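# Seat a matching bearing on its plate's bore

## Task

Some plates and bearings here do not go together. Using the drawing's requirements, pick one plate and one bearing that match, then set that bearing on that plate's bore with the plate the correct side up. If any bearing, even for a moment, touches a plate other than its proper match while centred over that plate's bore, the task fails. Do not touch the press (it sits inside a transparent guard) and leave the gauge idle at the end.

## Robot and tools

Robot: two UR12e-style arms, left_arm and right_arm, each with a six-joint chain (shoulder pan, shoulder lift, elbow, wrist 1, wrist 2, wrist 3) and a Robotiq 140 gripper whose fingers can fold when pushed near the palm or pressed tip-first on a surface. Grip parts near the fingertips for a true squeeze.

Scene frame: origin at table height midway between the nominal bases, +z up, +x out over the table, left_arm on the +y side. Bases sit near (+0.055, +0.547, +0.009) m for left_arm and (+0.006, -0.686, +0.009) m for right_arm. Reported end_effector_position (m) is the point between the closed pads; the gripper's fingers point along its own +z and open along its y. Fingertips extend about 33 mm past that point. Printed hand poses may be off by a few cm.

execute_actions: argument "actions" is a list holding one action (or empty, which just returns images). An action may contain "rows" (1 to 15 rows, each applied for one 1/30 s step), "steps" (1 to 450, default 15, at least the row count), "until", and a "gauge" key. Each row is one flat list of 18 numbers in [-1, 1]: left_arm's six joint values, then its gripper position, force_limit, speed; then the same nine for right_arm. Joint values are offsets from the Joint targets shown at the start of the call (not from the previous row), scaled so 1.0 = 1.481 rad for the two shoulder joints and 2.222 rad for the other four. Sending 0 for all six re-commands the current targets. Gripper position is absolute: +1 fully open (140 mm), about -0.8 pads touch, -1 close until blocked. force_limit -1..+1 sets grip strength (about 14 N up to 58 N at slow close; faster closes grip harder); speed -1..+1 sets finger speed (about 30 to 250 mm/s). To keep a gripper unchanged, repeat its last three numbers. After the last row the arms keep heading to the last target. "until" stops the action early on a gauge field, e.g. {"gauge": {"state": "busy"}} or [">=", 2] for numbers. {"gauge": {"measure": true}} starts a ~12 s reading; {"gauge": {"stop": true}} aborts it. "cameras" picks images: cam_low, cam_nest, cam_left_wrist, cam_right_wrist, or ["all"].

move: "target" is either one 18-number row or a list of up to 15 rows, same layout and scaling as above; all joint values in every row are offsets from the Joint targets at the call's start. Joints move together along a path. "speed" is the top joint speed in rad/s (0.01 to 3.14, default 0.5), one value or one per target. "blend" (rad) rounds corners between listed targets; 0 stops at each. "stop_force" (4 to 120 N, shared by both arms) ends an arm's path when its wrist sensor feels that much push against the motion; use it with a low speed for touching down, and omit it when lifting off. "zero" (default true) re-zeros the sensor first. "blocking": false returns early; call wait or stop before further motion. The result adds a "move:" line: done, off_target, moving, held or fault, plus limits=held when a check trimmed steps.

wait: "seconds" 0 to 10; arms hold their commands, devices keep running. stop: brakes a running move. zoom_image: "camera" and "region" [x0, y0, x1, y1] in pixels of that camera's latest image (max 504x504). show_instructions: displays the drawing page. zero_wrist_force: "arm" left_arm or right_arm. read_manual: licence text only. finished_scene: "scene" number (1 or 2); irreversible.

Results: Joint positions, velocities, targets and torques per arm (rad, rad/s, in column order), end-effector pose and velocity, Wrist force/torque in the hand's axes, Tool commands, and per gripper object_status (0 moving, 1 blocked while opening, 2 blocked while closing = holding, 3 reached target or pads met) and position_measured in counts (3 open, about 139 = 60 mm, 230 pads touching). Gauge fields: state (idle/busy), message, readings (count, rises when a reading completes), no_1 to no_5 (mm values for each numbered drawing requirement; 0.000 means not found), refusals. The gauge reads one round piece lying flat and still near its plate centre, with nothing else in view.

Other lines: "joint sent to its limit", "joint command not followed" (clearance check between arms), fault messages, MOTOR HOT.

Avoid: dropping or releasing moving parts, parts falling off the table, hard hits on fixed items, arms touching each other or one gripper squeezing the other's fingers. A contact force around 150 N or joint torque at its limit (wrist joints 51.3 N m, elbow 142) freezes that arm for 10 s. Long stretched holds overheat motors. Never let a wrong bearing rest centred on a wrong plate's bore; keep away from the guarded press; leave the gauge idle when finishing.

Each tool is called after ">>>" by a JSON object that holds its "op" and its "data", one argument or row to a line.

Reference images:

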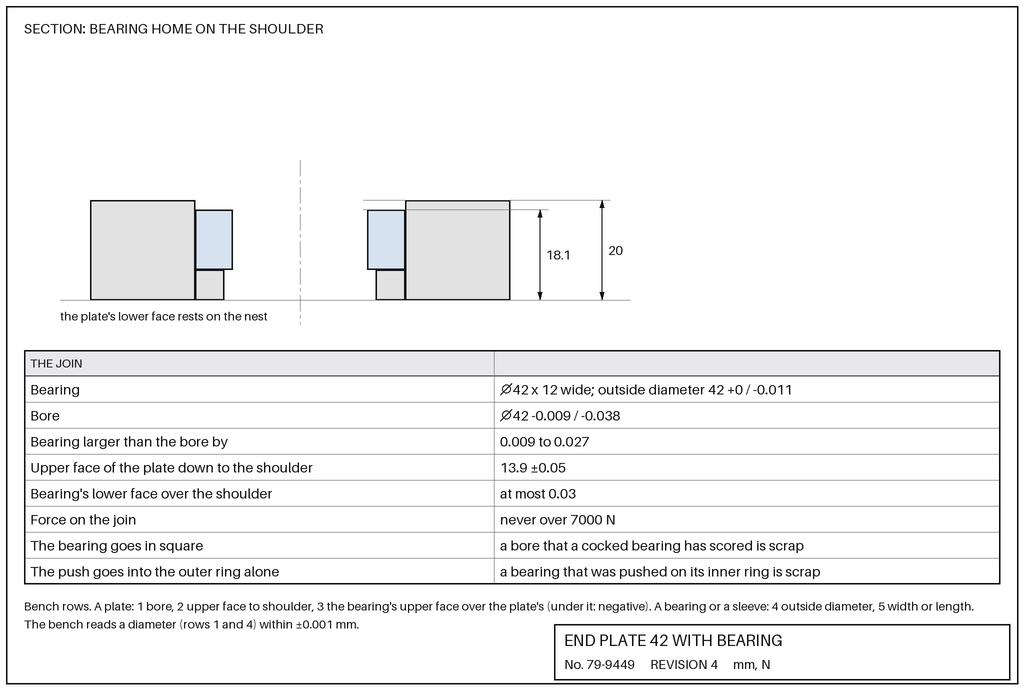

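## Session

>>> {"op": "execute_actions", "data": {
  "actions": []
}}

>>> {"op": "zoom_image", "data": {
  "camera": "cam_low",
  "region": [390, 220, 672, 350]
}}

Scene clock: 0.00 s.
left_arm: end_effector_position=(+0.4852, +0.5954, +0.3566) position_measured=3 object_status=3 end_effector_quat_wxyz=(-0.182, +0.750, +0.546, +0.325) | right_arm: end_effector_position=(+1.1291, -0.4232, +0.1184) position_measured=3 object_status=3 end_effector_quat_wxyz=(-0.101, +0.742, +0.308, +0.586)
Joint positions: left_arm=[-0.952 -2.182 2.247 -1.192 -0.928 0.78] | right_arm=[-0.083 -0.691 1.67 -3.75 -0.94 -3.59]
Joint velocities: within noise
Joint torques (N m): no reading
Wrist force (N): no reading
Wrist torque (N m): no reading
Wrist force, peak (N): no reading
Joint targets: left_arm=[-0.952 -2.182 2.247 -1.192 -0.928 0.780] | right_arm=[-0.083 -0.691 1.670 -3.750 -0.940 -3.590]
Tool commands: left_gripper/position=+1.0 left_gripper/force_limit=+1.0 left_gripper/speed=+1.0 right_gripper/position=+1.0 right_gripper/force_limit=+1.0 right_gripper/speed=+1.0
gauge: message=nothing_yet readings=0 no_1=0.000 no_2=0.000 no_3=0.000 no_4=0.000 no_5=0.000
camera_calibration:
cam_left_wrist: T_world_to_cam=[[0.942186, -0.327369, 0.0715221, -0.275455], [-0.27704, -0.881085, -0.383326, 0.792036], [0.188506, 0.34135, -0.92084, 0.212955], [0, 0, 0, 1]] pos_world=[0.438812, 0.534983, 0.519406]
cam_right_wrist: T_world_to_cam=[[0.575291, -0.790732, 0.209244, -1.00049], [-0.369091, -0.479247, -0.7963, 0.315515], [0.729939, 0.380875, -0.567559, -0.411602], [0, 0, 0, 1]] pos_world=[0.992472, -0.483141, 0.226983]

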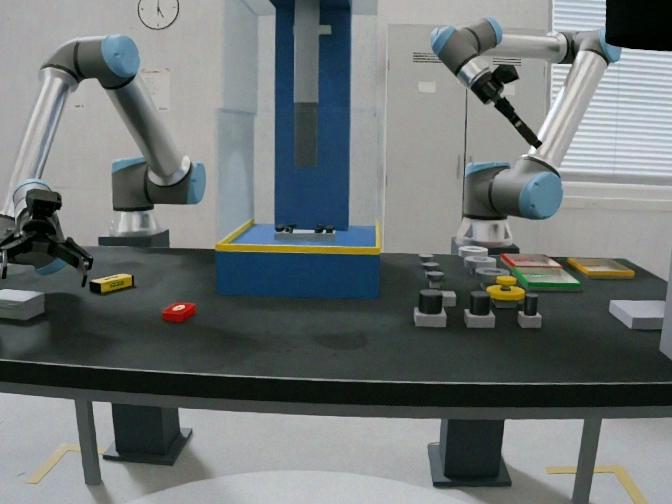

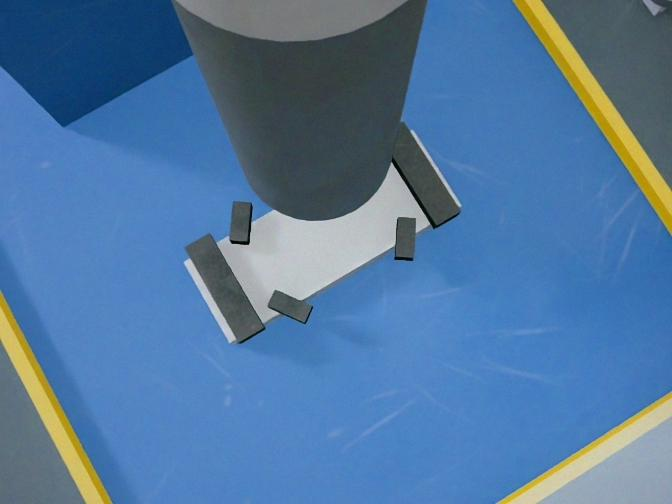

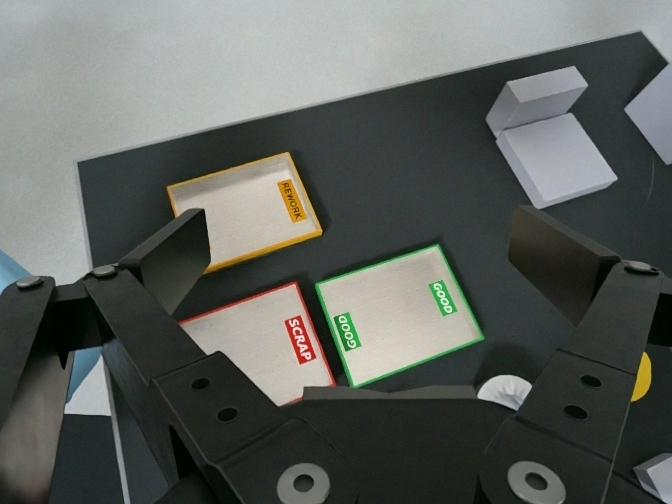

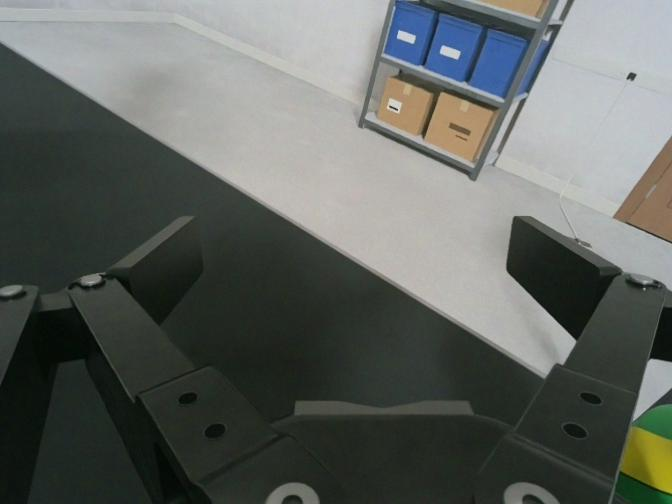

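Scaled by 1.787 from the camera's 672x504 image, which has a finer 960x720 frame.

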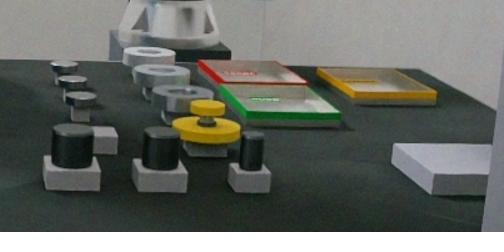

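>>> {"op": "move", "data": {
  "target": [0.2127,0.2046,-0.1004,-0.2358,-0.2894,0.7759,0.64,-1,0,0,0,0,0,0,0,1,1,1],
  "speed": 1,
  "cameras": ["cam_left_wrist"]
}}

>>> {"op": "zoom_image", "data": {
  "camera": "cam_left_wrist",
  "region": [200, 0, 460, 200]
}}

>>> {"op": "zoom_image", "data": {
  "camera": "cam_left_wrist",
  "region": [200, 150, 460, 350]
}}

Scene clock: 12.77 s.
left_arm: end_effector_position=(+0.5604, +0.3898, +0.3502) position_measured=48 object_status=3 end_effector_quat_wxyz=(+0.000, +1.000, +0.000, +0.000) | right_arm: end_effector_position=(+1.1291, -0.4232, +0.1184) position_measured=3 object_status=3 end_effector_quat_wxyz=(-0.101, +0.742, +0.308, +0.586)
Joint positions: left_arm=[-0.637 -1.879 2.024 -1.716 -1.571 2.504] | right_arm=[-0.083 -0.691 1.67 -3.75 -0.94 -3.59]
Joint torques (N m): left_arm=[16.15 -13.18 -53.68 -8.22 -3.55 3.89] | right_arm=[-0.56 -97.19 -32.54 -4.08 0.91 -0.5]
Wrist force (N): left_arm=[0.6 0.6 -0.8] | right_arm=[-0.1 0.0 0.0]
Wrist torque (N m): left_arm=[-0.03 0.17 -0.20] | right_arm=[0.00 0.02 0.00]
Wrist force, peak (N): left_arm=[1.5 1.0 -0.9] | right_arm=[0.3 -0.4 -0.1]
Joint targets: left_arm=[-0.637 -1.879 2.024 -1.716 -1.571 2.504] | right_arm=[-0.083 -0.691 1.670 -3.750 -0.940 -3.590]
gauge: message=nothing_yet readings=0 no_1=0.000 no_2=0.000 no_3=0.000 no_4=0.000 no_5=0.000
move: done
camera_calibration:
cam_left_wrist: T_world_to_cam=[[0.0000577752, -0.999879, -0.0155365, 0.407462], [-0.93449, -0.00558482, 0.355945, 0.397499], [-0.355989, 0.0144982, -0.934378, 0.700337], [0, 0, 0, 1]] pos_world=[0.620748, 0.399479, 0.519222]
Images, in order (width x height): cam_left_wrist 672x504.

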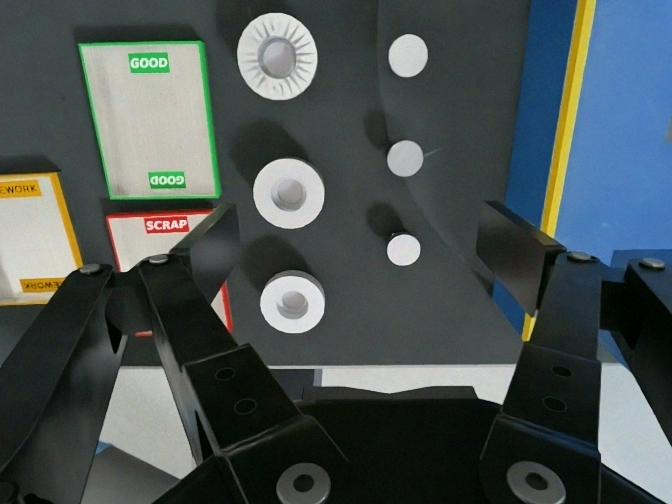

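Scaled by 1.938 from the camera's 672x504 image, which has a finer 960x720 frame.

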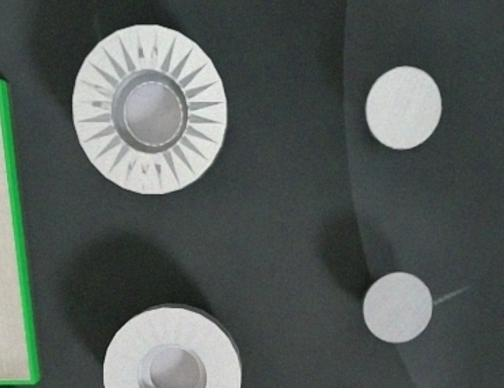

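Scaled by 1.938 from the camera's 672x504 image, which has a finer 960x720 frame.

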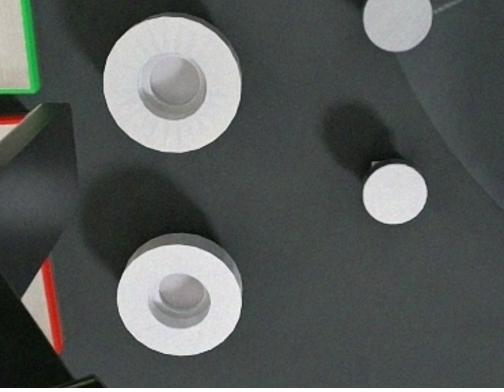

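>>> {"op": "move", "data": {
  "target": [0.0133,0.1974,0.0171,-0.1486,0,0.0091,0.17,-1,0,0,0,0,0,0,0,1,1,1],
  "speed": 0.8,
  "cameras": ["cam_left_wrist"]
}}

>>> {"op": "zoom_image", "data": {
  "camera": "cam_left_wrist",
  "region": [230, 80, 480, 280]
}}

Scene clock: 31.53 s.
left_arm: end_effector_position=(+0.6601, +0.3311, +0.2001) position_measured=108 object_status=3 end_effector_quat_wxyz=(+0.000, +1.000, +0.000, +0.000) | right_arm: end_effector_position=(+1.1291, -0.4232, +0.1184) position_measured=3 object_status=3 end_effector_quat_wxyz=(-0.101, +0.742, +0.308, +0.586)
Joint positions: left_arm=[-0.617 -1.587 2.062 -2.046 -1.571 2.524] | right_arm=[-0.083 -0.691 1.67 -3.75 -0.94 -3.59]
Joint torques (N m): left_arm=[16 -34.67 -36.74 -8.32 -2.9 3.58] | right_arm=[0.67 -97.87 -32.87 -4.37 0.55 -0.35]
Wrist force (N): left_arm=[0.5 0.8 -0.2] | right_arm=[0.1 0.1 0.0]
Wrist torque (N m): left_arm=[0.00 0.17 -0.28] | right_arm=[0.02 -0.03 0.00]
Wrist force, peak (N): left_arm=[2.6 1.9 3.2] | right_arm=[-0.2 -0.2 -0.6]
Joint targets: left_arm=[-0.617 -1.586 2.062 -2.046 -1.571 2.524] | right_arm=[-0.083 -0.691 1.670 -3.750 -0.940 -3.590]
gauge: message=nothing_yet readings=0 no_1=0.000 no_2=0.000 no_3=0.000 no_4=0.000 no_5=0.000
move: done
camera_calibration:
cam_left_wrist: T_world_to_cam=[[-0.000575124, -0.99988, -0.0155111, 0.346876], [-0.934458, -0.00498574, 0.35604, 0.543635], [-0.356074, 0.0146992, -0.934342, 0.596352], [0, 0, 0, 1]] pos_world=[0.720548, 0.340778, 0.369022]
Images, in order (width x height): cam_left_wrist 672x504.

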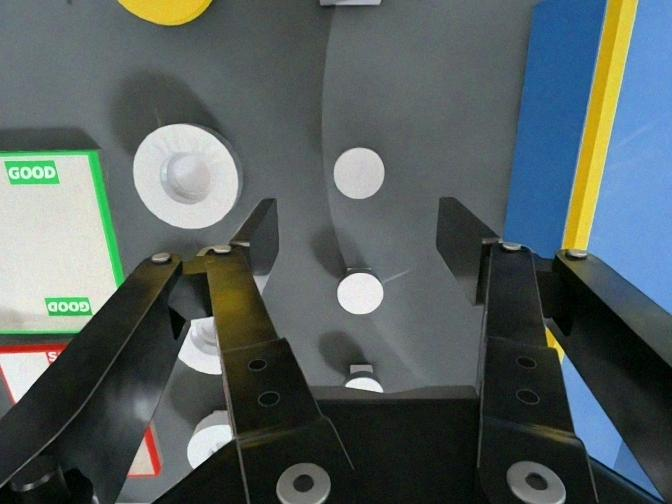

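Scaled by 2.016 from the camera's 672x504 image, which has a finer 960x720 frame.

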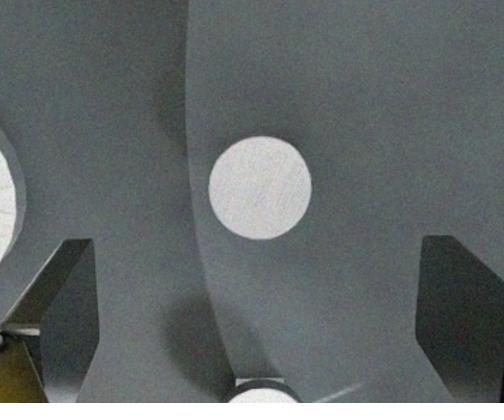

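>>> {"op": "move", "data": {
  "target": [0,0.1109,0.0613,-0.1353,0,0,0.17,-1,0,0,0,0,0,0,0,1,1,1],
  "stop_force": 25,
  "speed": 0.3
}}

>>> {"op": "execute_actions", "data": {
  "actions": [
    {"rows":[[0,0,0,0,0,0,-1,-1,-1,0,0,0,0,0,0,1,1,1]],"steps":100}
  ]
}}

>>> {"op": "move", "data": {
  "target": [
    [0,-0.1109,-0.0613,0.1353,0,0,-1,-1,-1,0,0,0,0,0,0,1,1,1],
    [0.4489,0.1883,-0.2383,0.1128,0,0.9955,-1,-1,-1,0,0,0,0,0,0,1,1,1]
  ],
  "speed": [0.4,0.9],
  "blend": [0.05,0],
  "cameras": ["cam_left_wrist"]
}}

>>> {"op": "move", "data": {
  "target": [
    [0,0.033,0.0165,-0.038,0,0,-1,-1,-1,0,0,0,0,0,0,1,1,1],
    [0,0.046,0.0226,-0.0532,0,0,-1,-1,-1,0,0,0,0,0,0,1,1,1]
  ],
  "speed": [0.1,0.04],
  "blend": [0.01,0],
  "stop_force": 7
}}

Scene clock: 50.93 s.
left_arm: end_effector_position=(+0.6603, +0.3310, +0.0546) position_measured=108 object_status=3 end_effector_quat_wxyz=(+0.000, +1.000, +0.000, +0.000) | right_arm: end_effector_position=(+1.1291, -0.4232, +0.1184) position_measured=3 object_status=3 end_effector_quat_wxyz=(-0.101, +0.742, +0.308, +0.586)
Joint positions: left_arm=[-0.617 -1.422 2.198 -2.347 -1.571 2.524] | right_arm=[-0.083 -0.691 1.67 -3.75 -0.94 -3.59]
Joint torques (N m): left_arm=[10.71 -41.32 -28.85 -8.19 2.62 3.23] | right_arm=[-0.93 -96.53 -33.7 -4.74 0.44 -0.57]
Wrist force (N): left_arm=[0.3 0.5 -0.9] | right_arm=[-0.1 -0.1 0.0]
Wrist torque (N m): left_arm=[-0.05 0.24 -0.28] | right_arm=[-0.03 0.04 -0.01]
Wrist force, peak (N): left_arm=[0.1 0.3 -2.0] | right_arm=[0.3 0.2 0.4]
Joint targets: left_arm=[-0.617 -1.422 2.198 -2.347 -1.571 2.524] | right_arm=[-0.083 -0.691 1.670 -3.750 -0.940 -3.590]
gauge: message=nothing_yet readings=0 no_1=0.000 no_2=0.000 no_3=0.000 no_4=0.000 no_5=0.000
move: done

Scene clock: 54.47 s.
left_arm: end_effector_position=(+0.6603, +0.3310, +0.0546) position_measured=168 object_status=2 end_effector_quat_wxyz=(+0.000, +1.000, +0.000, +0.000) | right_arm: end_effector_position=(+1.1291, -0.4232, +0.1184) position_measured=3 object_status=3 end_effector_quat_wxyz=(-0.101, +0.742, +0.308, +0.586)
Joint positions: left_arm=[-0.617 -1.422 2.198 -2.347 -1.571 2.524] | right_arm=[-0.083 -0.691 1.67 -3.75 -0.94 -3.59]
Joint torques (N m): left_arm=[9.5 -43.15 -28.7 -4.59 2.76 3.24] | right_arm=[0.04 -99.51 -33.62 -4.75 0.63 -0.66]
Wrist force (N): left_arm=[-2.0 -1.4 -10.0] | right_arm=[0.0 -0.1 -0.2]
Wrist torque (N m): left_arm=[-0.03 0.17 -0.27] | right_arm=[-0.02 0.02 0.00]
Wrist force, peak (N): left_arm=[-2.1 -1.4 -10.2] | right_arm=[0.3 -0.4 0.3]
Joint targets: left_arm=[-0.617 -1.422 2.198 -2.347 -1.571 2.524] | right_arm=[-0.083 -0.691 1.670 -3.750 -0.940 -3.590]
gauge: message=nothing_yet readings=0 no_1=0.000 no_2=0.000 no_3=0.000 no_4=0.000 no_5=0.000

Scene clock: 58.37 s.
left_arm: end_effector_position=(+0.9142, +0.7623, +0.1199) position_measured=168 object_status=2 end_effector_quat_wxyz=(+0.000, +0.715, -0.699, +0.000) | right_arm: end_effector_position=(+1.1291, -0.4232, +0.1184) position_measured=3 object_status=3 end_effector_quat_wxyz=(-0.101, +0.742, +0.308, +0.586)
Joint positions: left_arm=[0.048 -1.143 1.669 -2.096 -1.571 4.736] | right_arm=[-0.083 -0.691 1.67 -3.75 -0.94 -3.59]
Joint torques (N m): left_arm=[16.56 -73.89 -48.04 -8.21 2.7 3.87] | right_arm=[-1.43 -96.39 -33.71 -4.67 0.66 -0.33]
Wrist force (N): left_arm=[0.3 1.0 1.1] | right_arm=[0.0 0.0 0.0]
Wrist torque (N m): left_arm=[-0.05 0.36 -0.29] | right_arm=[0.01 -0.01 -0.01]
Wrist force, peak (N): left_arm=[-1.4 -1.1 -9.2] | right_arm=[0.3 0.2 -0.4]
Joint targets: left_arm=[0.048 -1.143 1.669 -2.096 -1.571 4.736] | right_arm=[-0.083 -0.691 1.670 -3.750 -0.940 -3.590]
gauge: message=nothing_yet readings=0 no_1=0.000 no_2=0.000 no_3=0.000 no_4=0.000 no_5=0.000
move: done
camera_calibration:
cam_left_wrist: T_world_to_cam=[[-0.999609, -0.0232803, -0.0154585, 0.945644], [-0.0272619, 0.93396, 0.356336, -0.733319], [0.006142, 0.356619, -0.93423, 0.0138026], [0, 0, 0, 1]] pos_world=[0.925198, 0.701983, 0.288821]
Images, in order (width x height): cam_left_wrist 672x504.

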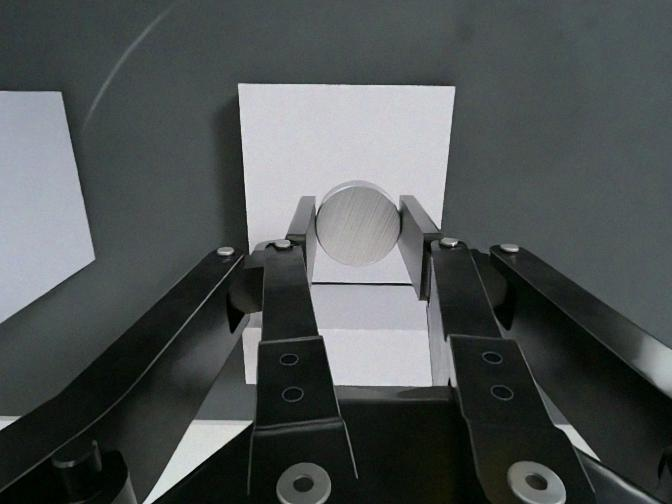

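Scene clock: 60.80 s.
left_arm: end_effector_position=(+0.9144, +0.7624, +0.0579) position_measured=168 object_status=2 end_effector_quat_wxyz=(+0.000, +0.715, -0.699, +0.000) | right_arm: end_effector_position=(+1.1291, -0.4232, +0.1184) position_measured=3 object_status=3 end_effector_quat_wxyz=(-0.101, +0.742, +0.308, +0.586)
Joint positions: left_arm=[0.048 -1.087 1.71 -2.193 -1.571 4.736] | right_arm=[-0.083 -0.691 1.67 -3.75 -0.94 -3.59]
Joint torques (N m): left_arm=[8.79 -102.67 -46.29 -3.11 2.41 3.63] | right_arm=[-1.64 -98.97 -33.73 -5.02 0.26 -0.41]
Wrist force (N): left_arm=[0.5 0.5 1.8] | right_arm=[-0.3 0.0 -0.2]
Wrist torque (N m): left_arm=[-0.09 0.31 -0.28] | right_arm=[0.00 0.05 -0.01]
Wrist force, peak (N): left_arm=[1.1 9.9 -30.6] | right_arm=[0.1 -0.4 0.0]
Joint targets: left_arm=[0.048 -1.087 1.710 -2.193 -1.571 4.736] | right_arm=[-0.083 -0.691 1.670 -3.750 -0.940 -3.590]
gauge: message=nothing_yet readings=0 no_1=0.000 no_2=0.000 no_3=0.000 no_4=0.000 no_5=0.000
move: contact (left_arm); path passed 1 of 2 targets; left_arm: the wrist 1 is farthest, 0.021 rad from its target

>>> {"op": "execute_actions", "data": {
  "actions": [
    {"rows":[[0,0,0,0,0,0,0.17,-1,-0.5,0,0,0,0,0,0,1,1,1]],"steps":35}
  ]
}}

>>> {"op": "move", "data": {
  "target": [
    [0,-0.0382,-0.0185,0.0436,0,0,0.17,-1,-0.5,0,0,0,0,0,0,1,1,1],
    [-0.4489,-0.3374,0.1585,0.0661,0,-0.9955,0.17,-1,-0.5,0,0,0,0,0,0,1,1,1]
  ],
  "speed": [0.3,1.2],
  "blend": [0.02,0]
}}

>>> {"op": "execute_actions", "data": {
  "actions": [
    {"gauge":{"measure":true},"steps":420,"until":{"gauge":{"readings":[">",0]}}}
  ]
}}

Scene clock: 79.73 s.
left_arm: end_effector_position=(+0.9144, +0.7623, +0.0579) position_measured=108 object_status=3 end_effector_quat_wxyz=(+0.000, +0.715, -0.699, +0.000) | right_arm: end_effector_position=(+1.1291, -0.4232, +0.1184) position_measured=3 object_status=3 end_effector_quat_wxyz=(-0.101, +0.742, +0.308, +0.586)
Joint positions: left_arm=[0.048 -1.087 1.71 -2.193 -1.571 4.736] | right_arm=[-0.083 -0.691 1.67 -3.75 -0.94 -3.59]
Joint torques (N m): left_arm=[-8.9 -100.96 -45.19 -2.91 2.61 2.75] | right_arm=[-0.86 -97.86 -34.28 -4.77 0.63 -0.22]
Wrist force (N): left_arm=[0.5 0.8 0.8] | right_arm=[0.0 -0.1 0.1]
Wrist torque (N m): left_arm=[-0.04 0.32 -0.27] | right_arm=[-0.03 -0.01 0.00]
Wrist force, peak (N): left_arm=[0.5 1.0 1.7] | right_arm=[0.4 0.2 0.2]
Joint targets: left_arm=[0.048 -1.087 1.710 -2.193 -1.571 4.736] | right_arm=[-0.083 -0.691 1.670 -3.750 -0.940 -3.590]
gauge: message=nothing_yet readings=0 no_1=0.000 no_2=0.000 no_3=0.000 no_4=0.000 no_5=0.000

Scene clock: 82.67 s.
left_arm: end_effector_position=(+0.6599, +0.3313, +0.2000) position_measured=108 object_status=3 end_effector_quat_wxyz=(+0.000, +1.000, +0.000, +0.000) | right_arm: end_effector_position=(+1.1291, -0.4232, +0.1184) position_measured=3 object_status=3 end_effector_quat_wxyz=(-0.101, +0.742, +0.308, +0.586)
Joint positions: left_arm=[-0.617 -1.587 2.063 -2.046 -1.571 2.525] | right_arm=[-0.083 -0.691 1.67 -3.75 -0.94 -3.59]
Joint torques (N m): left_arm=[-14.12 -61.73 -36.85 -2.93 2.65 -4.26] | right_arm=[-0.02 -97.58 -33.93 -5.24 0.48 -0.36]
Wrist force (N): left_arm=[0.3 0.8 -0.3] | right_arm=[-0.3 -0.4 -0.1]
Wrist torque (N m): left_arm=[0.00 0.22 -0.13] | right_arm=[-0.09 0.06 -0.01]
Wrist force, peak (N): left_arm=[0.5 0.8 3.1] | right_arm=[-0.3 -0.4 -0.1]
Joint targets: left_arm=[-0.617 -1.587 2.063 -2.046 -1.571 2.524] | right_arm=[-0.083 -0.691 1.670 -3.750 -0.940 -3.590]
gauge: message=nothing_yet readings=0 no_1=0.000 no_2=0.000 no_3=0.000 no_4=0.000 no_5=0.000
move: done

Scene clock: 94.87 s.
left_arm: end_effector_position=(+0.6599, +0.3313, +0.2000) position_measured=108 object_status=3 end_effector_quat_wxyz=(+0.000, +1.000, +0.000, +0.000) | right_arm: end_effector_position=(+1.1291, -0.4232, +0.1184) position_measured=3 object_status=3 end_effector_quat_wxyz=(-0.101, +0.742, +0.308, +0.586)
Joint positions: left_arm=[-0.617 -1.587 2.063 -2.046 -1.571 2.524] | right_arm=[-0.083 -0.691 1.67 -3.75 -0.94 -3.59]
Joint torques (N m): left_arm=[-13.44 -60.97 -36.88 -2.93 2.8 -4.19] | right_arm=[-1.27 -98.32 -35.04 -5.28 0.56 -0.46]
Wrist force (N): left_arm=[0.4 0.9 -0.4] | right_arm=[0.0 -0.3 -0.2]
Wrist torque (N m): left_arm=[0.01 0.20 -0.14] | right_arm=[-0.07 0.00 -0.01]
Wrist force, peak (N): left_arm=[0.6 1.1 -0.2] | right_arm=[-0.5 0.2 0.1]
Joint targets: left_arm=[-0.617 -1.587 2.063 -2.046 -1.571 2.524] | right_arm=[-0.083 -0.691 1.670 -3.750 -0.940 -3.590]
Tool commands: left_gripper/position=+0.17 left_gripper/force_limit=-1.0 left_gripper/speed=-0.5 right_gripper/position=+1.0 right_gripper/force_limit=+1.0 right_gripper/speed=+1.0
gauge: message=measure_taken readings=1 no_1=0.000 no_2=0.000 no_3=0.000 no_4=41.998 no_5=12.000

>>> {"op": "move", "data": {
  "target": [
    [0.4489,0.2992,-0.177,-0.0225,0,0.9955,0.17,-1,-0.5,0,0,0,0,0,0,1,1,1],
    [0.4489,0.3374,-0.1585,-0.0661,0,0.9955,0.17,-1,-0.5,0,0,0,0,0,0,1,1,1]
  ],
  "speed": [1.2,0.2],
  "blend": [0.02,0]
}}

>>> {"op": "execute_actions", "data": {
  "actions": [
    {"rows":[[0,0,0,0,0,0,-1,-1,-1,0,0,0,0,0,0,1,1,1]],"steps":100}
  ]
}}

>>> {"op": "move", "data": {
  "target": [
    [0,-0.0382,-0.0185,0.0436,0,0,-1,-1,-1,0,0,0,0,0,0,1,1,1],
    [-0.4489,-0.3374,0.1585,0.0661,0,-0.9955,-1,-1,-1,0,0,0,0,0,0,1,1,1]
  ],
  "speed": [0.3,1.0],
  "blend": [0.02,0]
}}

>>> {"op": "move", "data": {
  "target": [
    [0,0.095,0.0526,-0.116,0,0,-1,-1,-1,0,0,0,0,0,0,1,1,1],
    [0,0.117,0.0648,-0.143,0,0,-1,-1,-1,0,0,0,0,0,0,1,1,1]
  ],
  "speed": [0.2,0.04],
  "blend": [0.01,0],
  "stop_force": 7
}}

>>> {"op": "execute_actions", "data": {
  "actions": [
    {"rows":[[0,0,0,0,0,0,0.64,-1,-0.5,0,0,0,0,0,0,1,1,1]],"steps":40}
  ]
}}

>>> {"op": "move", "data": {
  "target": [
    [0,-0.1109,-0.0613,0.1353,0,0,0.64,-1,-0.5,0,0,0,0,0,0,1,1,1],
    [0.1344,-0.1490,-0.0374,0.1367,0,0.0897,0.64,-1,-0.5,0,0,0,0,0,0,1,1,1]
  ],
  "speed": [0.5,0.7],
  "blend": [0.03,0],
  "cameras": ["cam_left_wrist"]
}}

>>> {"op": "zoom_image", "data": {
  "camera": "cam_left_wrist",
  "region": [250, 80, 470, 280]
}}

Scene clock: 138.23 s.
left_arm: end_effector_position=(+0.9144, +0.7623, +0.0580) position_measured=108 object_status=3 end_effector_quat_wxyz=(+0.000, +0.715, -0.699, +0.000) | right_arm: end_effector_position=(+1.1291, -0.4232, +0.1184) position_measured=3 object_status=3 end_effector_quat_wxyz=(-0.101, +0.742, +0.308, +0.586)
Joint positions: left_arm=[0.048 -1.087 1.71 -2.193 -1.571 4.736] | right_arm=[-0.083 -0.691 1.67 -3.75 -0.94 -3.59]
Joint torques (N m): left_arm=[16.76 -75.73 -33.38 -8.34 2.75 3.61] | right_arm=[-0.11 -97.28 -35.32 -5.77 0.59 -0.52]
Wrist force (N): left_arm=[0.2 0.7 0.7] | right_arm=[0.1 -0.1 -0.1]
Wrist torque (N m): left_arm=[-0.07 0.37 -0.27] | right_arm=[-0.01 -0.01 -0.01]
Wrist force, peak (N): left_arm=[0.4 0.8 2.4] | right_arm=[0.0 -0.5 -0.3]
Joint targets: left_arm=[0.048 -1.087 1.710 -2.193 -1.571 4.736] | right_arm=[-0.083 -0.691 1.670 -3.750 -0.940 -3.590]
gauge: message=measure_taken readings=1 no_1=0.000 no_2=0.000 no_3=0.000 no_4=41.998 no_5=12.000
move: done

Scene clock: 141.77 s.
left_arm: end_effector_position=(+0.9144, +0.7623, +0.0579) position_measured=168 object_status=2 end_effector_quat_wxyz=(+0.000, +0.715, -0.699, +0.000) | right_arm: end_effector_position=(+1.1291, -0.4232, +0.1184) position_measured=3 object_status=3 end_effector_quat_wxyz=(-0.101, +0.742, +0.308, +0.586)
Joint positions: left_arm=[0.048 -1.087 1.71 -2.193 -1.571 4.736] | right_arm=[-0.083 -0.691 1.67 -3.75 -0.94 -3.59]
Joint torques (N m): left_arm=[15.9 -76.16 -33.6 -5.55 2.79 3.4] | right_arm=[-0.02 -97.99 -35.48 -5.94 0.9 -0.07]
Wrist force (N): left_arm=[1.0 3.7 -7.1] | right_arm=[-0.1 0.0 0.0]
Wrist torque (N m): left_arm=[-0.06 0.33 -0.28] | right_arm=[-0.01 0.02 -0.01]
Wrist force, peak (N): left_arm=[0.9 3.9 -7.8] | right_arm=[0.3 -0.3 0.2]
Joint targets: left_arm=[0.048 -1.087 1.710 -2.193 -1.571 4.736] | right_arm=[-0.083 -0.691 1.670 -3.750 -0.940 -3.590]
gauge: message=measure_taken readings=1 no_1=0.000 no_2=0.000 no_3=0.000 no_4=41.998 no_5=12.000

Scene clock: 145.03 s.
left_arm: end_effector_position=(+0.6599, +0.3313, +0.2000) position_measured=168 object_status=2 end_effector_quat_wxyz=(+0.000, +1.000, +0.000, +0.000) | right_arm: end_effector_position=(+1.1291, -0.4232, +0.1184) position_measured=3 object_status=3 end_effector_quat_wxyz=(-0.101, +0.742, +0.308, +0.586)
Joint positions: left_arm=[-0.617 -1.587 2.063 -2.046 -1.571 2.525] | right_arm=[-0.083 -0.691 1.67 -3.75 -0.94 -3.59]
Joint torques (N m): left_arm=[-14.84 -61.85 -36.68 -3.01 2.97 -4.45] | right_arm=[0.02 -97.16 -35.31 -5.97 0.52 -0.65]
Wrist force (N): left_arm=[0.4 0.8 0.3] | right_arm=[-0.1 -0.1 -0.1]
Wrist torque (N m): left_arm=[-0.01 0.20 -0.14] | right_arm=[-0.02 0.03 -0.01]
Wrist force, peak (N): left_arm=[1.1 3.3 -6.6] | right_arm=[0.4 -0.3 -0.1]
Joint targets: left_arm=[-0.617 -1.587 2.063 -2.046 -1.571 2.524] | right_arm=[-0.083 -0.691 1.670 -3.750 -0.940 -3.590]
gauge: message=measure_taken readings=1 no_1=0.000 no_2=0.000 no_3=0.000 no_4=41.998 no_5=12.000
move: done

Scene clock: 148.57 s.
left_arm: end_effector_position=(+0.6600, +0.3312, +0.0548) position_measured=168 object_status=2 end_effector_quat_wxyz=(+0.000, +1.000, +0.000, +0.000) | right_arm: end_effector_position=(+1.1291, -0.4232, +0.1184) position_measured=3 object_status=3 end_effector_quat_wxyz=(-0.101, +0.742, +0.308, +0.586)
Joint positions: left_arm=[-0.617 -1.423 2.199 -2.347 -1.571 2.524] | right_arm=[-0.083 -0.691 1.67 -3.75 -0.94 -3.59]
Joint torques (N m): left_arm=[-12.6 -68.14 -42.04 -3.1 2.94 -4.35] | right_arm=[-1.04 -97.42 -35.51 -5.98 0.68 -0.16]
Wrist force (N): left_arm=[0.6 0.3 -0.2] | right_arm=[-0.1 0.1 0.0]
Wrist torque (N m): left_arm=[-0.09 0.18 -0.14] | right_arm=[0.03 0.03 -0.01]
Wrist force, peak (N): left_arm=[-0.8 -2.8 -12.9] | right_arm=[-0.1 0.0 0.4]
Joint targets: left_arm=[-0.617 -1.423 2.199 -2.347 -1.571 2.524] | right_arm=[-0.083 -0.691 1.670 -3.750 -0.940 -3.590]
gauge: message=measure_taken readings=1 no_1=0.000 no_2=0.000 no_3=0.000 no_4=41.998 no_5=12.000
move: contact (left_arm); path passed 1 of 2 targets; left_arm: the wrist 1 is farthest, 0.016 rad from its target

Scene clock: 150.10 s.
left_arm: end_effector_position=(+0.6600, +0.3312, +0.0548) position_measured=48 object_status=3 end_effector_quat_wxyz=(+0.000, +1.000, +0.000, +0.000) | right_arm: end_effector_position=(+1.1291, -0.4232, +0.1184) position_measured=3 object_status=3 end_effector_quat_wxyz=(-0.101, +0.742, +0.308, +0.586)
Joint positions: left_arm=[-0.617 -1.423 2.199 -2.347 -1.571 2.524] | right_arm=[-0.083 -0.691 1.67 -3.75 -0.94 -3.59]
Joint torques (N m): left_arm=[-9.41 -66.86 -38.57 -3.08 2.85 -4.19] | right_arm=[-0.82 -97.26 -35.63 -5.97 0.4 -0.5]
Wrist force (N): left_arm=[0.5 0.6 -0.6] | right_arm=[0.1 0.1 0.1]
Wrist torque (N m): left_arm=[-0.02 0.21 -0.14] | right_arm=[0.02 -0.03 -0.01]
Wrist force, peak (N): left_arm=[0.7 0.7 -0.9] | right_arm=[0.4 -0.1 -0.1]
Joint targets: left_arm=[-0.617 -1.423 2.199 -2.347 -1.571 2.524] | right_arm=[-0.083 -0.691 1.670 -3.750 -0.940 -3.590]
gauge: message=measure_taken readings=1 no_1=0.000 no_2=0.000 no_3=0.000 no_4=41.998 no_5=12.000

Scene clock: 151.67 s.
left_arm: end_effector_position=(+0.6599, +0.4687, +0.2002) position_measured=48 object_status=3 end_effector_quat_wxyz=(+0.000, +1.000, +0.000, +0.000) | right_arm: end_effector_position=(+1.1291, -0.4232, +0.1184) position_measured=3 object_status=3 end_effector_quat_wxyz=(-0.101, +0.742, +0.308, +0.586)
Joint positions: left_arm=[-0.418 -1.644 2.116 -2.044 -1.571 2.724] | right_arm=[-0.083 -0.691 1.67 -3.75 -0.94 -3.59]
Joint torques (N m): left_arm=[17.1 -56.9 -36.62 -3 2.86 3.67] | right_arm=[-1.63 -97.63 -35.82 -5.99 0.47 -0.49]
Wrist force (N): left_arm=[0.2 1.3 -0.4] | right_arm=[-0.1 -0.2 0.1]
Wrist torque (N m): left_arm=[0.20 0.19 -0.29] | right_arm=[-0.03 0.02 -0.01]
Wrist force, peak (N): left_arm=[-0.3 4.9 -2.4] | right_arm=[0.1 -0.3 0.3]
Joint targets: left_arm=[-0.418 -1.644 2.116 -2.044 -1.571 2.724] | right_arm=[-0.083 -0.691 1.670 -3.750 -0.940 -3.590]
gauge: message=measure_taken readings=1 no_1=0.000 no_2=0.000 no_3=0.000 no_4=41.998 no_5=12.000
move: done
camera_calibration:
cam_left_wrist: T_world_to_cam=[[-0.000850806, -0.999881, -0.0154055, 0.48462], [-0.934603, -0.00468452, 0.355661, 0.5442], [-0.355691, 0.0147006, -0.934488, 0.59413], [0, 0, 0, 1]] pos_world=[0.72035, 0.478378, 0.369122]
Images, in order (width x height): cam_left_wrist 672x504.

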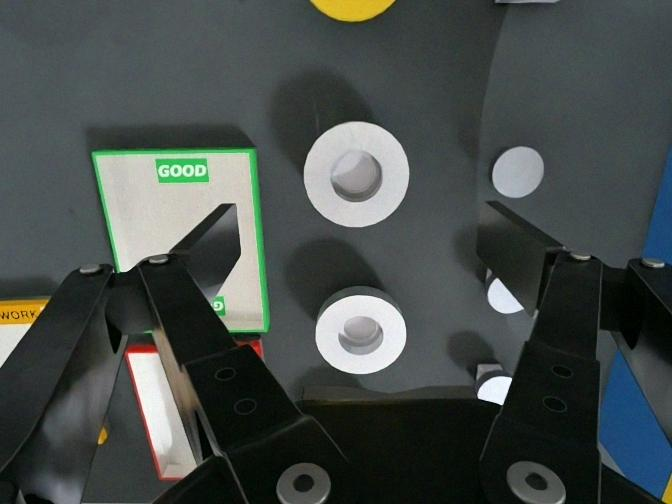

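Scaled by 2.291 from the camera's 672x504 image, which has a finer 960x720 frame.

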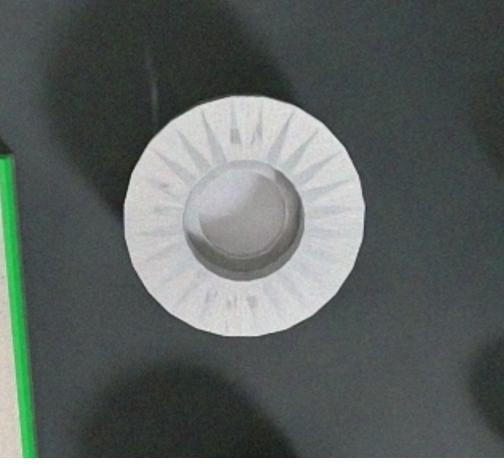

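>>> {"op": "move", "data": {
  "target": [0,0.1147,0.0635,-0.1399,0,0,0.64,-1,-0.5,0,0,0,0,0,0,1,1,1],
  "stop_force": 25,
  "speed": 0.3
}}

>>> {"op": "execute_actions", "data": {
  "actions": [
    {"rows":[[0,0,0,0,0,0,-1,-0.3,-1,0,0,0,0,0,0,1,1,1]],"steps":80}
  ]
}}

>>> {"op": "move", "data": {
  "target": [
    [0,-0.1147,-0.0635,0.1399,0,0,-1,-0.3,-1,0,0,0,0,0,0,1,1,1],
    [0.3145,0.2225,-0.2643,0.1160,0,0.9045,-1,-0.3,-1,0,0,0,0,0,0,1,1,1]
  ],
  "speed": [0.4,0.9],
  "blend": [0.05,0],
  "cameras": ["cam_left_wrist"]
}}

>>> {"op": "move", "data": {
  "target": [
    [0,0.031,0.0155,-0.0358,0,0,-1,-0.3,-1,0,0,0,0,0,0,1,1,1],
    [0,0.046,0.0226,-0.0532,0,0,-1,-0.3,-1,0,0,0,0,0,0,1,1,1]
  ],
  "speed": [0.1,0.04],
  "blend": [0.01,0],
  "stop_force": 8
}}

Scene clock: 174.87 s.
left_arm: end_effector_position=(+0.6599, +0.4688, +0.0556) position_measured=48 object_status=3 end_effector_quat_wxyz=(+0.000, +1.000, +0.000, +0.000) | right_arm: end_effector_position=(+1.1291, -0.4232, +0.1184) position_measured=3 object_status=3 end_effector_quat_wxyz=(-0.101, +0.742, +0.308, +0.586)
Joint positions: left_arm=[-0.418 -1.474 2.257 -2.354 -1.571 2.724] | right_arm=[-0.083 -0.691 1.67 -3.75 -0.94 -3.59]
Joint torques (N m): left_arm=[10.71 -36.22 -28.64 -8.21 2.49 3.31] | right_arm=[-1.18 -97.08 -35.46 -5.99 0.68 -0.8]
Wrist force (N): left_arm=[0.4 1.0 -0.8] | right_arm=[0.2 0.0 -0.1]
Wrist torque (N m): left_arm=[0.04 0.23 -0.34] | right_arm=[0.00 -0.04 -0.01]
Wrist force, peak (N): left_arm=[0.3 1.3 -2.3] | right_arm=[0.0 -0.2 -0.5]
Joint targets: left_arm=[-0.418 -1.474 2.257 -2.354 -1.571 2.724] | right_arm=[-0.083 -0.691 1.670 -3.750 -0.940 -3.590]
gauge: message=measure_taken readings=1 no_1=0.000 no_2=0.000 no_3=0.000 no_4=41.998 no_5=12.000
move: done

Scene clock: 177.73 s.
left_arm: end_effector_position=(+0.6599, +0.4688, +0.0556) position_measured=103 object_status=2 end_effector_quat_wxyz=(+0.000, +1.000, +0.000, +0.000) | right_arm: end_effector_position=(+1.1291, -0.4232, +0.1184) position_measured=3 object_status=3 end_effector_quat_wxyz=(-0.101, +0.742, +0.308, +0.586)
Joint positions: left_arm=[-0.418 -1.474 2.257 -2.354 -1.571 2.724] | right_arm=[-0.083 -0.691 1.67 -3.75 -0.94 -3.59]
Joint torques (N m): left_arm=[2.24 -39.15 -29.35 -4.22 2.47 3.05] | right_arm=[-0.2 -99.24 -37.44 -6.02 0.57 -0.31]
Wrist force (N): left_arm=[-2.8 -1.4 -15.0] | right_arm=[0.1 0.0 0.2]
Wrist torque (N m): left_arm=[0.07 0.09 -0.29] | right_arm=[0.00 -0.02 -0.01]
Wrist force, peak (N): left_arm=[-3.4 -1.2 -15.9] | right_arm=[0.1 0.4 0.4]
Joint targets: left_arm=[-0.418 -1.474 2.257 -2.354 -1.571 2.724] | right_arm=[-0.083 -0.691 1.670 -3.750 -0.940 -3.590]
gauge: message=measure_taken readings=1 no_1=0.000 no_2=0.000 no_3=0.000 no_4=41.998 no_5=12.000

Scene clock: 181.43 s.
left_arm: end_effector_position=(+0.9137, +0.7623, +0.1201) position_measured=103 object_status=2 end_effector_quat_wxyz=(+0.000, +0.716, -0.698, +0.000) | right_arm: end_effector_position=(+1.1291, -0.4232, +0.1184) position_measured=3 object_status=3 end_effector_quat_wxyz=(-0.101, +0.742, +0.308, +0.586)
Joint positions: left_arm=[0.048 -1.144 1.67 -2.097 -1.571 4.733] | right_arm=[-0.083 -0.691 1.67 -3.75 -0.94 -3.59]
Joint torques (N m): left_arm=[16.9 -75.28 -49.29 -8.52 2.16 3.77] | right_arm=[0.07 -98.46 -36.54 -6.21 0.45 -0.36]
Wrist force (N): left_arm=[0.1 1.1 2.8] | right_arm=[-0.1 -0.1 0.1]
Wrist torque (N m): left_arm=[-0.03 0.39 -0.28] | right_arm=[-0.01 0.01 -0.01]
Wrist force, peak (N): left_arm=[-3.2 -1.2 -15.8] | right_arm=[0.4 -0.1 0.3]
Joint targets: left_arm=[0.048 -1.144 1.670 -2.097 -1.571 4.734] | right_arm=[-0.083 -0.691 1.670 -3.750 -0.940 -3.590]
gauge: message=measure_taken readings=1 no_1=0.000 no_2=0.000 no_3=0.000 no_4=41.998 no_5=12.000
move: done
camera_calibration:
cam_left_wrist: T_world_to_cam=[[-0.999534, -0.0261806, -0.0157016, 0.947389], [-0.0300584, 0.93388, 0.35632, -0.730849], [0.00533474, 0.356626, -0.934232, 0.014697], [0, 0, 0, 1]] pos_world=[0.924901, 0.702087, 0.289022]
Images, in order (width x height): cam_left_wrist 672x504.

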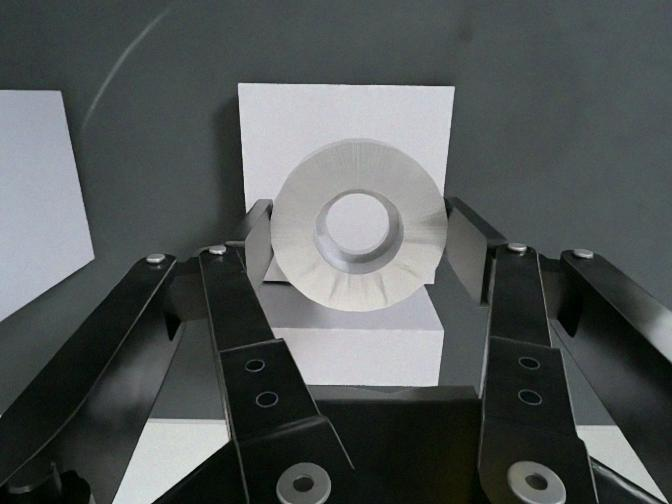

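Scene clock: 183.87 s.
left_arm: end_effector_position=(+0.9141, +0.7623, +0.0589) position_measured=103 object_status=2 end_effector_quat_wxyz=(+0.000, +0.716, -0.698, +0.000) | right_arm: end_effector_position=(+1.1291, -0.4232, +0.1184) position_measured=3 object_status=3 end_effector_quat_wxyz=(-0.101, +0.742, +0.308, +0.586)
Joint positions: left_arm=[0.048 -1.089 1.711 -2.193 -1.571 4.734] | right_arm=[-0.083 -0.691 1.67 -3.75 -0.94 -3.59]
Joint torques (N m): left_arm=[7.09 -103.99 -46.98 -3.14 2.07 3.16] | right_arm=[-0.28 -97.05 -35.91 -5.79 0.57 -0.64]
Wrist force (N): left_arm=[0.4 0.7 3.0] | right_arm=[0.1 0.0 0.3]
Wrist torque (N m): left_arm=[-0.07 0.33 -0.27] | right_arm=[0.00 -0.03 -0.01]
Wrist force, peak (N): left_arm=[1.5 11.8 -19.4] | right_arm=[0.4 0.0 -0.2]
Joint targets: left_arm=[0.048 -1.089 1.711 -2.193 -1.571 4.734] | right_arm=[-0.083 -0.691 1.670 -3.750 -0.940 -3.590]
gauge: message=measure_taken readings=1 no_1=0.000 no_2=0.000 no_3=0.000 no_4=41.998 no_5=12.000
move: contact (left_arm); path passed 1 of 2 targets; left_arm: the wrist 1 is farthest, 0.023 rad from its target

>>> {"op": "execute_actions", "data": {
  "actions": [
    {"rows":[[0,0,0,0,0,0,0.55,-1,-0.5,0,0,0,0,0,0,1,1,1]],"steps":30}
  ]
}}

>>> {"op": "move", "data": {
  "target": [
    [0,-0.0382,-0.0194,0.0443,0,0,0.55,-1,-0.5,0,0,0,0,0,0,1,1,1],
    [-0.4489,-0.3361,0.1581,0.0661,0,-0.9945,0.55,-1,-0.5,0,0,0,0,0,0,1,1,1]
  ],
  "speed": [0.25,1.2],
  "blend": [0,0]
}}

>>> {"op": "execute_actions", "data": {
  "actions": [
    {"gauge":{"measure":true},"rows":[[0,0,0,0,0,0,0.17,-1,-0.5,0,0,0,0,0,0,1,1,1]],"steps":420,"until":{"gauge":{"readings":[">",1]}}}
  ]
}}

Scene clock: 196.53 s.
left_arm: end_effector_position=(+0.9141, +0.7623, +0.0590) position_measured=59 object_status=3 end_effector_quat_wxyz=(+0.000, +0.716, -0.698, +0.000) | right_arm: end_effector_position=(+1.1291, -0.4232, +0.1184) position_measured=3 object_status=3 end_effector_quat_wxyz=(-0.101, +0.742, +0.308, +0.586)
Joint positions: left_arm=[0.048 -1.089 1.711 -2.193 -1.571 4.734] | right_arm=[-0.083 -0.691 1.67 -3.75 -0.94 -3.59]
Joint torques (N m): left_arm=[-9.81 -94.57 -37.76 -3.31 2.24 -2.59] | right_arm=[-0.44 -96.36 -37.73 -6.34 0.61 -0.44]
Wrist force (N): left_arm=[0.4 0.6 0.7] | right_arm=[-0.1 -0.2 -0.1]
Wrist torque (N m): left_arm=[-0.07 0.34 -0.27] | right_arm=[-0.03 0.03 -0.01]
Wrist force, peak (N): left_arm=[0.6 0.9 3.4] | right_arm=[0.2 -0.5 0.2]
Joint targets: left_arm=[0.048 -1.089 1.711 -2.193 -1.571 4.734] | right_arm=[-0.083 -0.691 1.670 -3.750 -0.940 -3.590]
gauge: message=measure_taken readings=1 no_1=0.000 no_2=0.000 no_3=0.000 no_4=41.998 no_5=12.000

Scene clock: 200.00 s.
left_arm: end_effector_position=(+0.6600, +0.3313, +0.2000) position_measured=59 object_status=3 end_effector_quat_wxyz=(+0.000, +1.000, +0.000, +0.000) | right_arm: end_effector_position=(+1.1291, -0.4232, +0.1184) position_measured=3 object_status=3 end_effector_quat_wxyz=(-0.101, +0.742, +0.308, +0.586)
Joint positions: left_arm=[-0.617 -1.587 2.062 -2.046 -1.571 2.524] | right_arm=[-0.083 -0.691 1.67 -3.75 -0.94 -3.59]
Joint torques (N m): left_arm=[-16.03 -60.68 -36.47 -2.87 2.47 -4.3] | right_arm=[0.48 -97.73 -36.89 -5.81 0.49 0.12]
Wrist force (N): left_arm=[0.4 0.6 -0.6] | right_arm=[0.1 0.0 0.2]
Wrist torque (N m): left_arm=[-0.05 0.18 -0.14] | right_arm=[0.00 0.00 -0.01]
Wrist force, peak (N): left_arm=[0.5 1.0 2.9] | right_arm=[0.0 -0.2 -0.4]
Joint targets: left_arm=[-0.617 -1.587 2.062 -2.046 -1.571 2.524] | right_arm=[-0.083 -0.691 1.670 -3.750 -0.940 -3.590]
gauge: message=measure_taken readings=1 no_1=0.000 no_2=0.000 no_3=0.000 no_4=41.998 no_5=12.000
move: done

Scene clock: 212.20 s.
left_arm: end_effector_position=(+0.6600, +0.3312, +0.2000) position_measured=108 object_status=3 end_effector_quat_wxyz=(+0.000, +1.000, +0.000, +0.000) | right_arm: end_effector_position=(+1.1291, -0.4232, +0.1184) position_measured=3 object_status=3 end_effector_quat_wxyz=(-0.101, +0.742, +0.308, +0.586)
Joint positions: left_arm=[-0.617 -1.587 2.062 -2.046 -1.571 2.524] | right_arm=[-0.083 -0.691 1.67 -3.75 -0.94 -3.59]
Joint torques (N m): left_arm=[-14.83 -61.15 -38.02 -3.5 2.84 -4.25] | right_arm=[-1.55 -98.84 -37.7 -5.71 0.3 -0.47]
Wrist force (N): left_arm=[0.5 0.7 -0.4] | right_arm=[0.3 0.0 -0.2]
Wrist torque (N m): left_arm=[-0.02 0.16 -0.14] | right_arm=[0.01 -0.05 -0.01]
Wrist force, peak (N): left_arm=[0.3 1.2 -0.4] | right_arm=[0.6 0.1 0.0]
Joint targets: left_arm=[-0.617 -1.587 2.062 -2.046 -1.571 2.524] | right_arm=[-0.083 -0.691 1.670 -3.750 -0.940 -3.590]
gauge: message=measure_taken readings=2 no_1=41.953 no_2=13.899 no_3=0.000 no_4=0.000 no_5=0.000

>>> {"op": "move", "data": {
  "target": [
    [0.4489,0.2979,-0.1775,-0.0218,0,0.9945,0.55,-1,0,0,0,0,0,0,0,1,1,1],
    [0.4489,0.3361,-0.1581,-0.0661,0,0.9945,0.55,-1,0,0,0,0,0,0,0,1,1,1]
  ],
  "speed": [1.2,0.15]
}}

>>> {"op": "execute_actions", "data": {
  "actions": [
    {"rows":[[0,0,0,0,0,0,-1,-0.3,-1,0,0,0,0,0,0,1,1,1]],"steps":70}
  ]
}}

>>> {"op": "move", "data": {
  "target": [
    [0,-0.0382,-0.0185,0.0436,0,0,-1,-0.3,-1,0,0,0,0,0,0,1,1,1],
    [-0.3145,-0.3741,0.182,0.0675,0,-0.9044,-1,-0.3,-1,0,0,0,0,0,0,1,1,1]
  ],
  "speed": [0.3,0.9],
  "blend": [0.02,0]
}}

>>> {"op": "move", "data": {
  "target": [
    [0,0.098,0.0543,-0.1195,0,0,-1,-0.3,-1,0,0,0,0,0,0,1,1,1],
    [0,0.121,0.067,-0.1476,0,0,-1,-0.3,-1,0,0,0,0,0,0,1,1,1]
  ],
  "speed": [0.2,0.04],
  "blend": [0.01,0],
  "stop_force": 8
}}

>>> {"op": "execute_actions", "data": {
  "actions": [
    {"rows":[[0,0,0,0,0,0,0.6,-1,-0.5,0,0,0,0,0,0,1,1,1]],"steps":35}
  ]
}}

>>> {"op": "move", "data": {
  "target": [
    [0,-0.1147,-0.0635,0.1399,0,0,0.6,-1,-0.5,0,0,0,0,0,0,1,1,1],
    [-0.1013,-0.3113,0.0344,0.1731,0,-0.0675,0.6,-1,-0.5,0,0,0,0,0,0,1,1,1]
  ],
  "speed": [0.3,0.7],
  "blend": [0.0,0],
  "cameras": ["cam_left_wrist"]
}}

>>> {"op": "zoom_image", "data": {
  "camera": "cam_left_wrist",
  "region": [250, 80, 470, 280]
}}

Scene clock: 252.47 s.
left_arm: end_effector_position=(+0.9141, +0.7623, +0.0591) position_measured=59 object_status=3 end_effector_quat_wxyz=(+0.000, +0.716, -0.698, +0.000) | right_arm: end_effector_position=(+1.1291, -0.4232, +0.1184) position_measured=3 object_status=3 end_effector_quat_wxyz=(-0.101, +0.742, +0.308, +0.586)
Joint positions: left_arm=[0.048 -1.089 1.711 -2.192 -1.571 4.734] | right_arm=[-0.083 -0.691 1.67 -3.75 -0.94 -3.59]
Joint torques (N m): left_arm=[16.87 -75.12 -33.34 -8.26 3.06 3.7] | right_arm=[-0.21 -97.64 -38.2 -6.01 0.4 -0.25]
Wrist force (N): left_arm=[0.5 0.8 0.5] | right_arm=[0.0 0.0 0.0]
Wrist torque (N m): left_arm=[-0.05 0.32 -0.28] | right_arm=[0.01 0.00 -0.01]
Wrist force, peak (N): left_arm=[-0.9 2.1 -0.6] | right_arm=[-0.3 -0.5 0.2]
Joint targets: left_arm=[0.048 -1.089 1.711 -2.193 -1.571 4.734] | right_arm=[-0.083 -0.691 1.670 -3.750 -0.940 -3.590]
gauge: message=measure_taken readings=2 no_1=41.953 no_2=13.899 no_3=0.000 no_4=0.000 no_5=0.000
move: done

Scene clock: 255.00 s.
left_arm: end_effector_position=(+0.9141, +0.7623, +0.0589) position_measured=103 object_status=2 end_effector_quat_wxyz=(+0.000, +0.716, -0.698, +0.000) | right_arm: end_effector_position=(+1.1291, -0.4232, +0.1184) position_measured=3 object_status=3 end_effector_quat_wxyz=(-0.101, +0.742, +0.308, +0.586)
Joint positions: left_arm=[0.048 -1.089 1.711 -2.193 -1.571 4.734] | right_arm=[-0.083 -0.691 1.67 -3.75 -0.94 -3.59]
Joint torques (N m): left_arm=[15.34 -75.36 -33.74 -8.15 3.09 2.98] | right_arm=[-0.92 -98.79 -38.01 -6.01 0.36 -0.2]
Wrist force (N): left_arm=[1.8 6.5 -11.3] | right_arm=[0.2 -0.2 0.2]
Wrist torque (N m): left_arm=[-0.05 0.29 -0.19] | right_arm=[-0.04 -0.04 -0.01]
Wrist force, peak (N): left_arm=[1.5 7.1 -12.2] | right_arm=[0.1 -0.4 0.2]
Joint targets: left_arm=[0.048 -1.089 1.711 -2.193 -1.571 4.734] | right_arm=[-0.083 -0.691 1.670 -3.750 -0.940 -3.590]
gauge: message=measure_taken readings=2 no_1=41.953 no_2=13.899 no_3=0.000 no_4=0.000 no_5=0.000

Scene clock: 258.27 s.
left_arm: end_effector_position=(+0.6600, +0.4688, +0.2001) position_measured=103 object_status=2 end_effector_quat_wxyz=(+0.000, +1.000, +0.000, +0.000) | right_arm: end_effector_position=(+1.1291, -0.4232, +0.1184) position_measured=3 object_status=3 end_effector_quat_wxyz=(-0.101, +0.742, +0.308, +0.586)
Joint positions: left_arm=[-0.418 -1.643 2.115 -2.043 -1.571 2.724] | right_arm=[-0.083 -0.691 1.67 -3.75 -0.94 -3.59]
Joint torques (N m): left_arm=[-15.17 -57.91 -37.92 -3.27 3.16 -4.23] | right_arm=[-0.38 -98.4 -38.28 -6.13 0.65 -0.15]
Wrist force (N): left_arm=[0.4 1.4 1.8] | right_arm=[0.2 0.1 0.1]
Wrist torque (N m): left_arm=[0.22 0.15 -0.15] | right_arm=[0.02 -0.05 -0.01]
Wrist force, peak (N): left_arm=[1.6 6.9 -11.9] | right_arm=[0.4 -0.2 0.3]
Joint targets: left_arm=[-0.418 -1.643 2.115 -2.043 -1.571 2.724] | right_arm=[-0.083 -0.691 1.670 -3.750 -0.940 -3.590]
gauge: message=measure_taken readings=2 no_1=41.953 no_2=13.899 no_3=0.000 no_4=0.000 no_5=0.000
move: done

Scene clock: 261.93 s.
left_arm: end_effector_position=(+0.6599, +0.4688, +0.0558) position_measured=103 object_status=2 end_effector_quat_wxyz=(+0.000, +1.000, +0.000, +0.000) | right_arm: end_effector_position=(+1.1291, -0.4232, +0.1184) position_measured=3 object_status=3 end_effector_quat_wxyz=(-0.101, +0.742, +0.308, +0.586)
Joint positions: left_arm=[-0.418 -1.473 2.256 -2.353 -1.571 2.724] | right_arm=[-0.083 -0.691 1.67 -3.75 -0.94 -3.59]
Joint torques (N m): left_arm=[-13.9 -64.27 -41.98 -3.34 2.94 -4.16] | right_arm=[1.08 -97.93 -38.08 -6.01 0.46 -0.49]
Wrist force (N): left_arm=[0.3 1.1 1.6] | right_arm=[-0.2 0.0 0.3]
Wrist torque (N m): left_arm=[0.06 0.27 -0.21] | right_arm=[-0.01 0.03 -0.01]
Wrist force, peak (N): left_arm=[-4.3 -1.2 -20.4] | right_arm=[0.5 0.0 0.0]
Joint targets: left_arm=[-0.418 -1.473 2.256 -2.353 -1.571 2.724] | right_arm=[-0.083 -0.691 1.670 -3.750 -0.940 -3.590]
gauge: message=measure_taken readings=2 no_1=41.953 no_2=13.899 no_3=0.000 no_4=0.000 no_5=0.000
move: contact (left_arm); path passed 1 of 2 targets; left_arm: the wrist 1 is farthest, 0.018 rad from its target

Scene clock: 263.30 s.
left_arm: end_effector_position=(+0.6600, +0.4688, +0.0558) position_measured=53 object_status=3 end_effector_quat_wxyz=(+0.000, +1.000, +0.000, +0.000) | right_arm: end_effector_position=(+1.1291, -0.4232, +0.1184) position_measured=3 object_status=3 end_effector_quat_wxyz=(-0.101, +0.742, +0.308, +0.586)
Joint positions: left_arm=[-0.418 -1.473 2.256 -2.353 -1.571 2.724] | right_arm=[-0.083 -0.691 1.67 -3.75 -0.94 -3.59]
Joint torques (N m): left_arm=[-13.01 -57.46 -32.75 -3.4 2.63 -3.95] | right_arm=[-1.56 -97.48 -37.92 -5.91 0.74 0.17]
Wrist force (N): left_arm=[0.5 1.0 -0.7] | right_arm=[0.1 -0.2 0.0]
Wrist torque (N m): left_arm=[0.06 0.21 -0.20] | right_arm=[-0.04 0.00 -0.01]
Wrist force, peak (N): left_arm=[0.5 1.2 1.7] | right_arm=[0.2 -0.4 -0.2]
Joint targets: left_arm=[-0.418 -1.473 2.256 -2.353 -1.571 2.724] | right_arm=[-0.083 -0.691 1.670 -3.750 -0.940 -3.590]
gauge: message=measure_taken readings=2 no_1=41.953 no_2=13.899 no_3=0.000 no_4=0.000 no_5=0.000

Scene clock: 265.83 s.
left_arm: end_effector_position=(+0.5101, +0.4632, +0.2002) position_measured=53 object_status=3 end_effector_quat_wxyz=(+0.000, +1.000, +0.000, +0.000) | right_arm: end_effector_position=(+1.1291, -0.4232, +0.1184) position_measured=3 object_status=3 end_effector_quat_wxyz=(-0.101, +0.742, +0.308, +0.586)
Joint positions: left_arm=[-0.568 -1.934 2.332 -1.968 -1.571 2.574] | right_arm=[-0.083 -0.691 1.67 -3.75 -0.94 -3.59]
Joint torques (N m): left_arm=[-14.62 -31.39 -38.17 -3.03 1.77 -4.07] | right_arm=[0.03 -98.11 -37.89 -5.86 0.65 -0.28]
Wrist force (N): left_arm=[0.1 0.5 -0.8] | right_arm=[0.0 0.0 0.0]
Wrist torque (N m): left_arm=[-0.12 0.30 -0.11] | right_arm=[0.00 0.00 -0.01]
Wrist force, peak (N): left_arm=[3.7 0.9 -0.5] | right_arm=[0.5 -0.3 0.3]
Joint targets: left_arm=[-0.568 -1.935 2.332 -1.968 -1.571 2.574] | right_arm=[-0.083 -0.691 1.670 -3.750 -0.940 -3.590]
gauge: message=measure_taken readings=2 no_1=41.953 no_2=13.899 no_3=0.000 no_4=0.000 no_5=0.000
move: done
camera_calibration:
cam_left_wrist: T_world_to_cam=[[-0.00113468, -0.999874, -0.0158367, 0.479113], [-0.934267, -0.004587, 0.356546, 0.403696], [-0.356574, 0.0152003, -0.934144, 0.541106], [0, 0, 0, 1]] pos_world=[0.570647, 0.472679, 0.369122]
Images, in order (width x height): cam_left_wrist 672x504.

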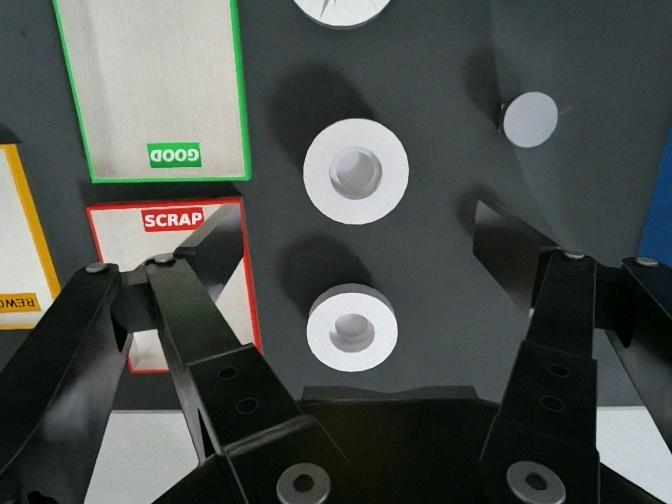

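Scaled by 2.291 from the camera's 672x504 image, which has a finer 960x720 frame.

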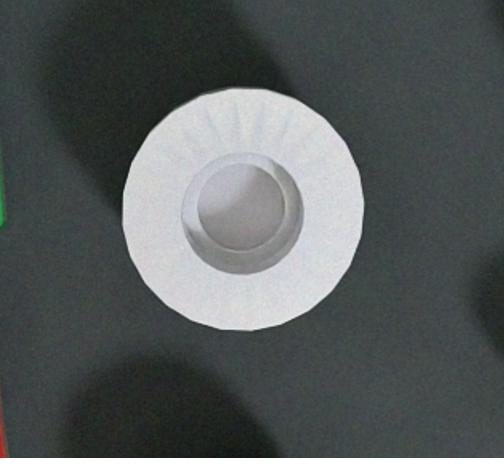

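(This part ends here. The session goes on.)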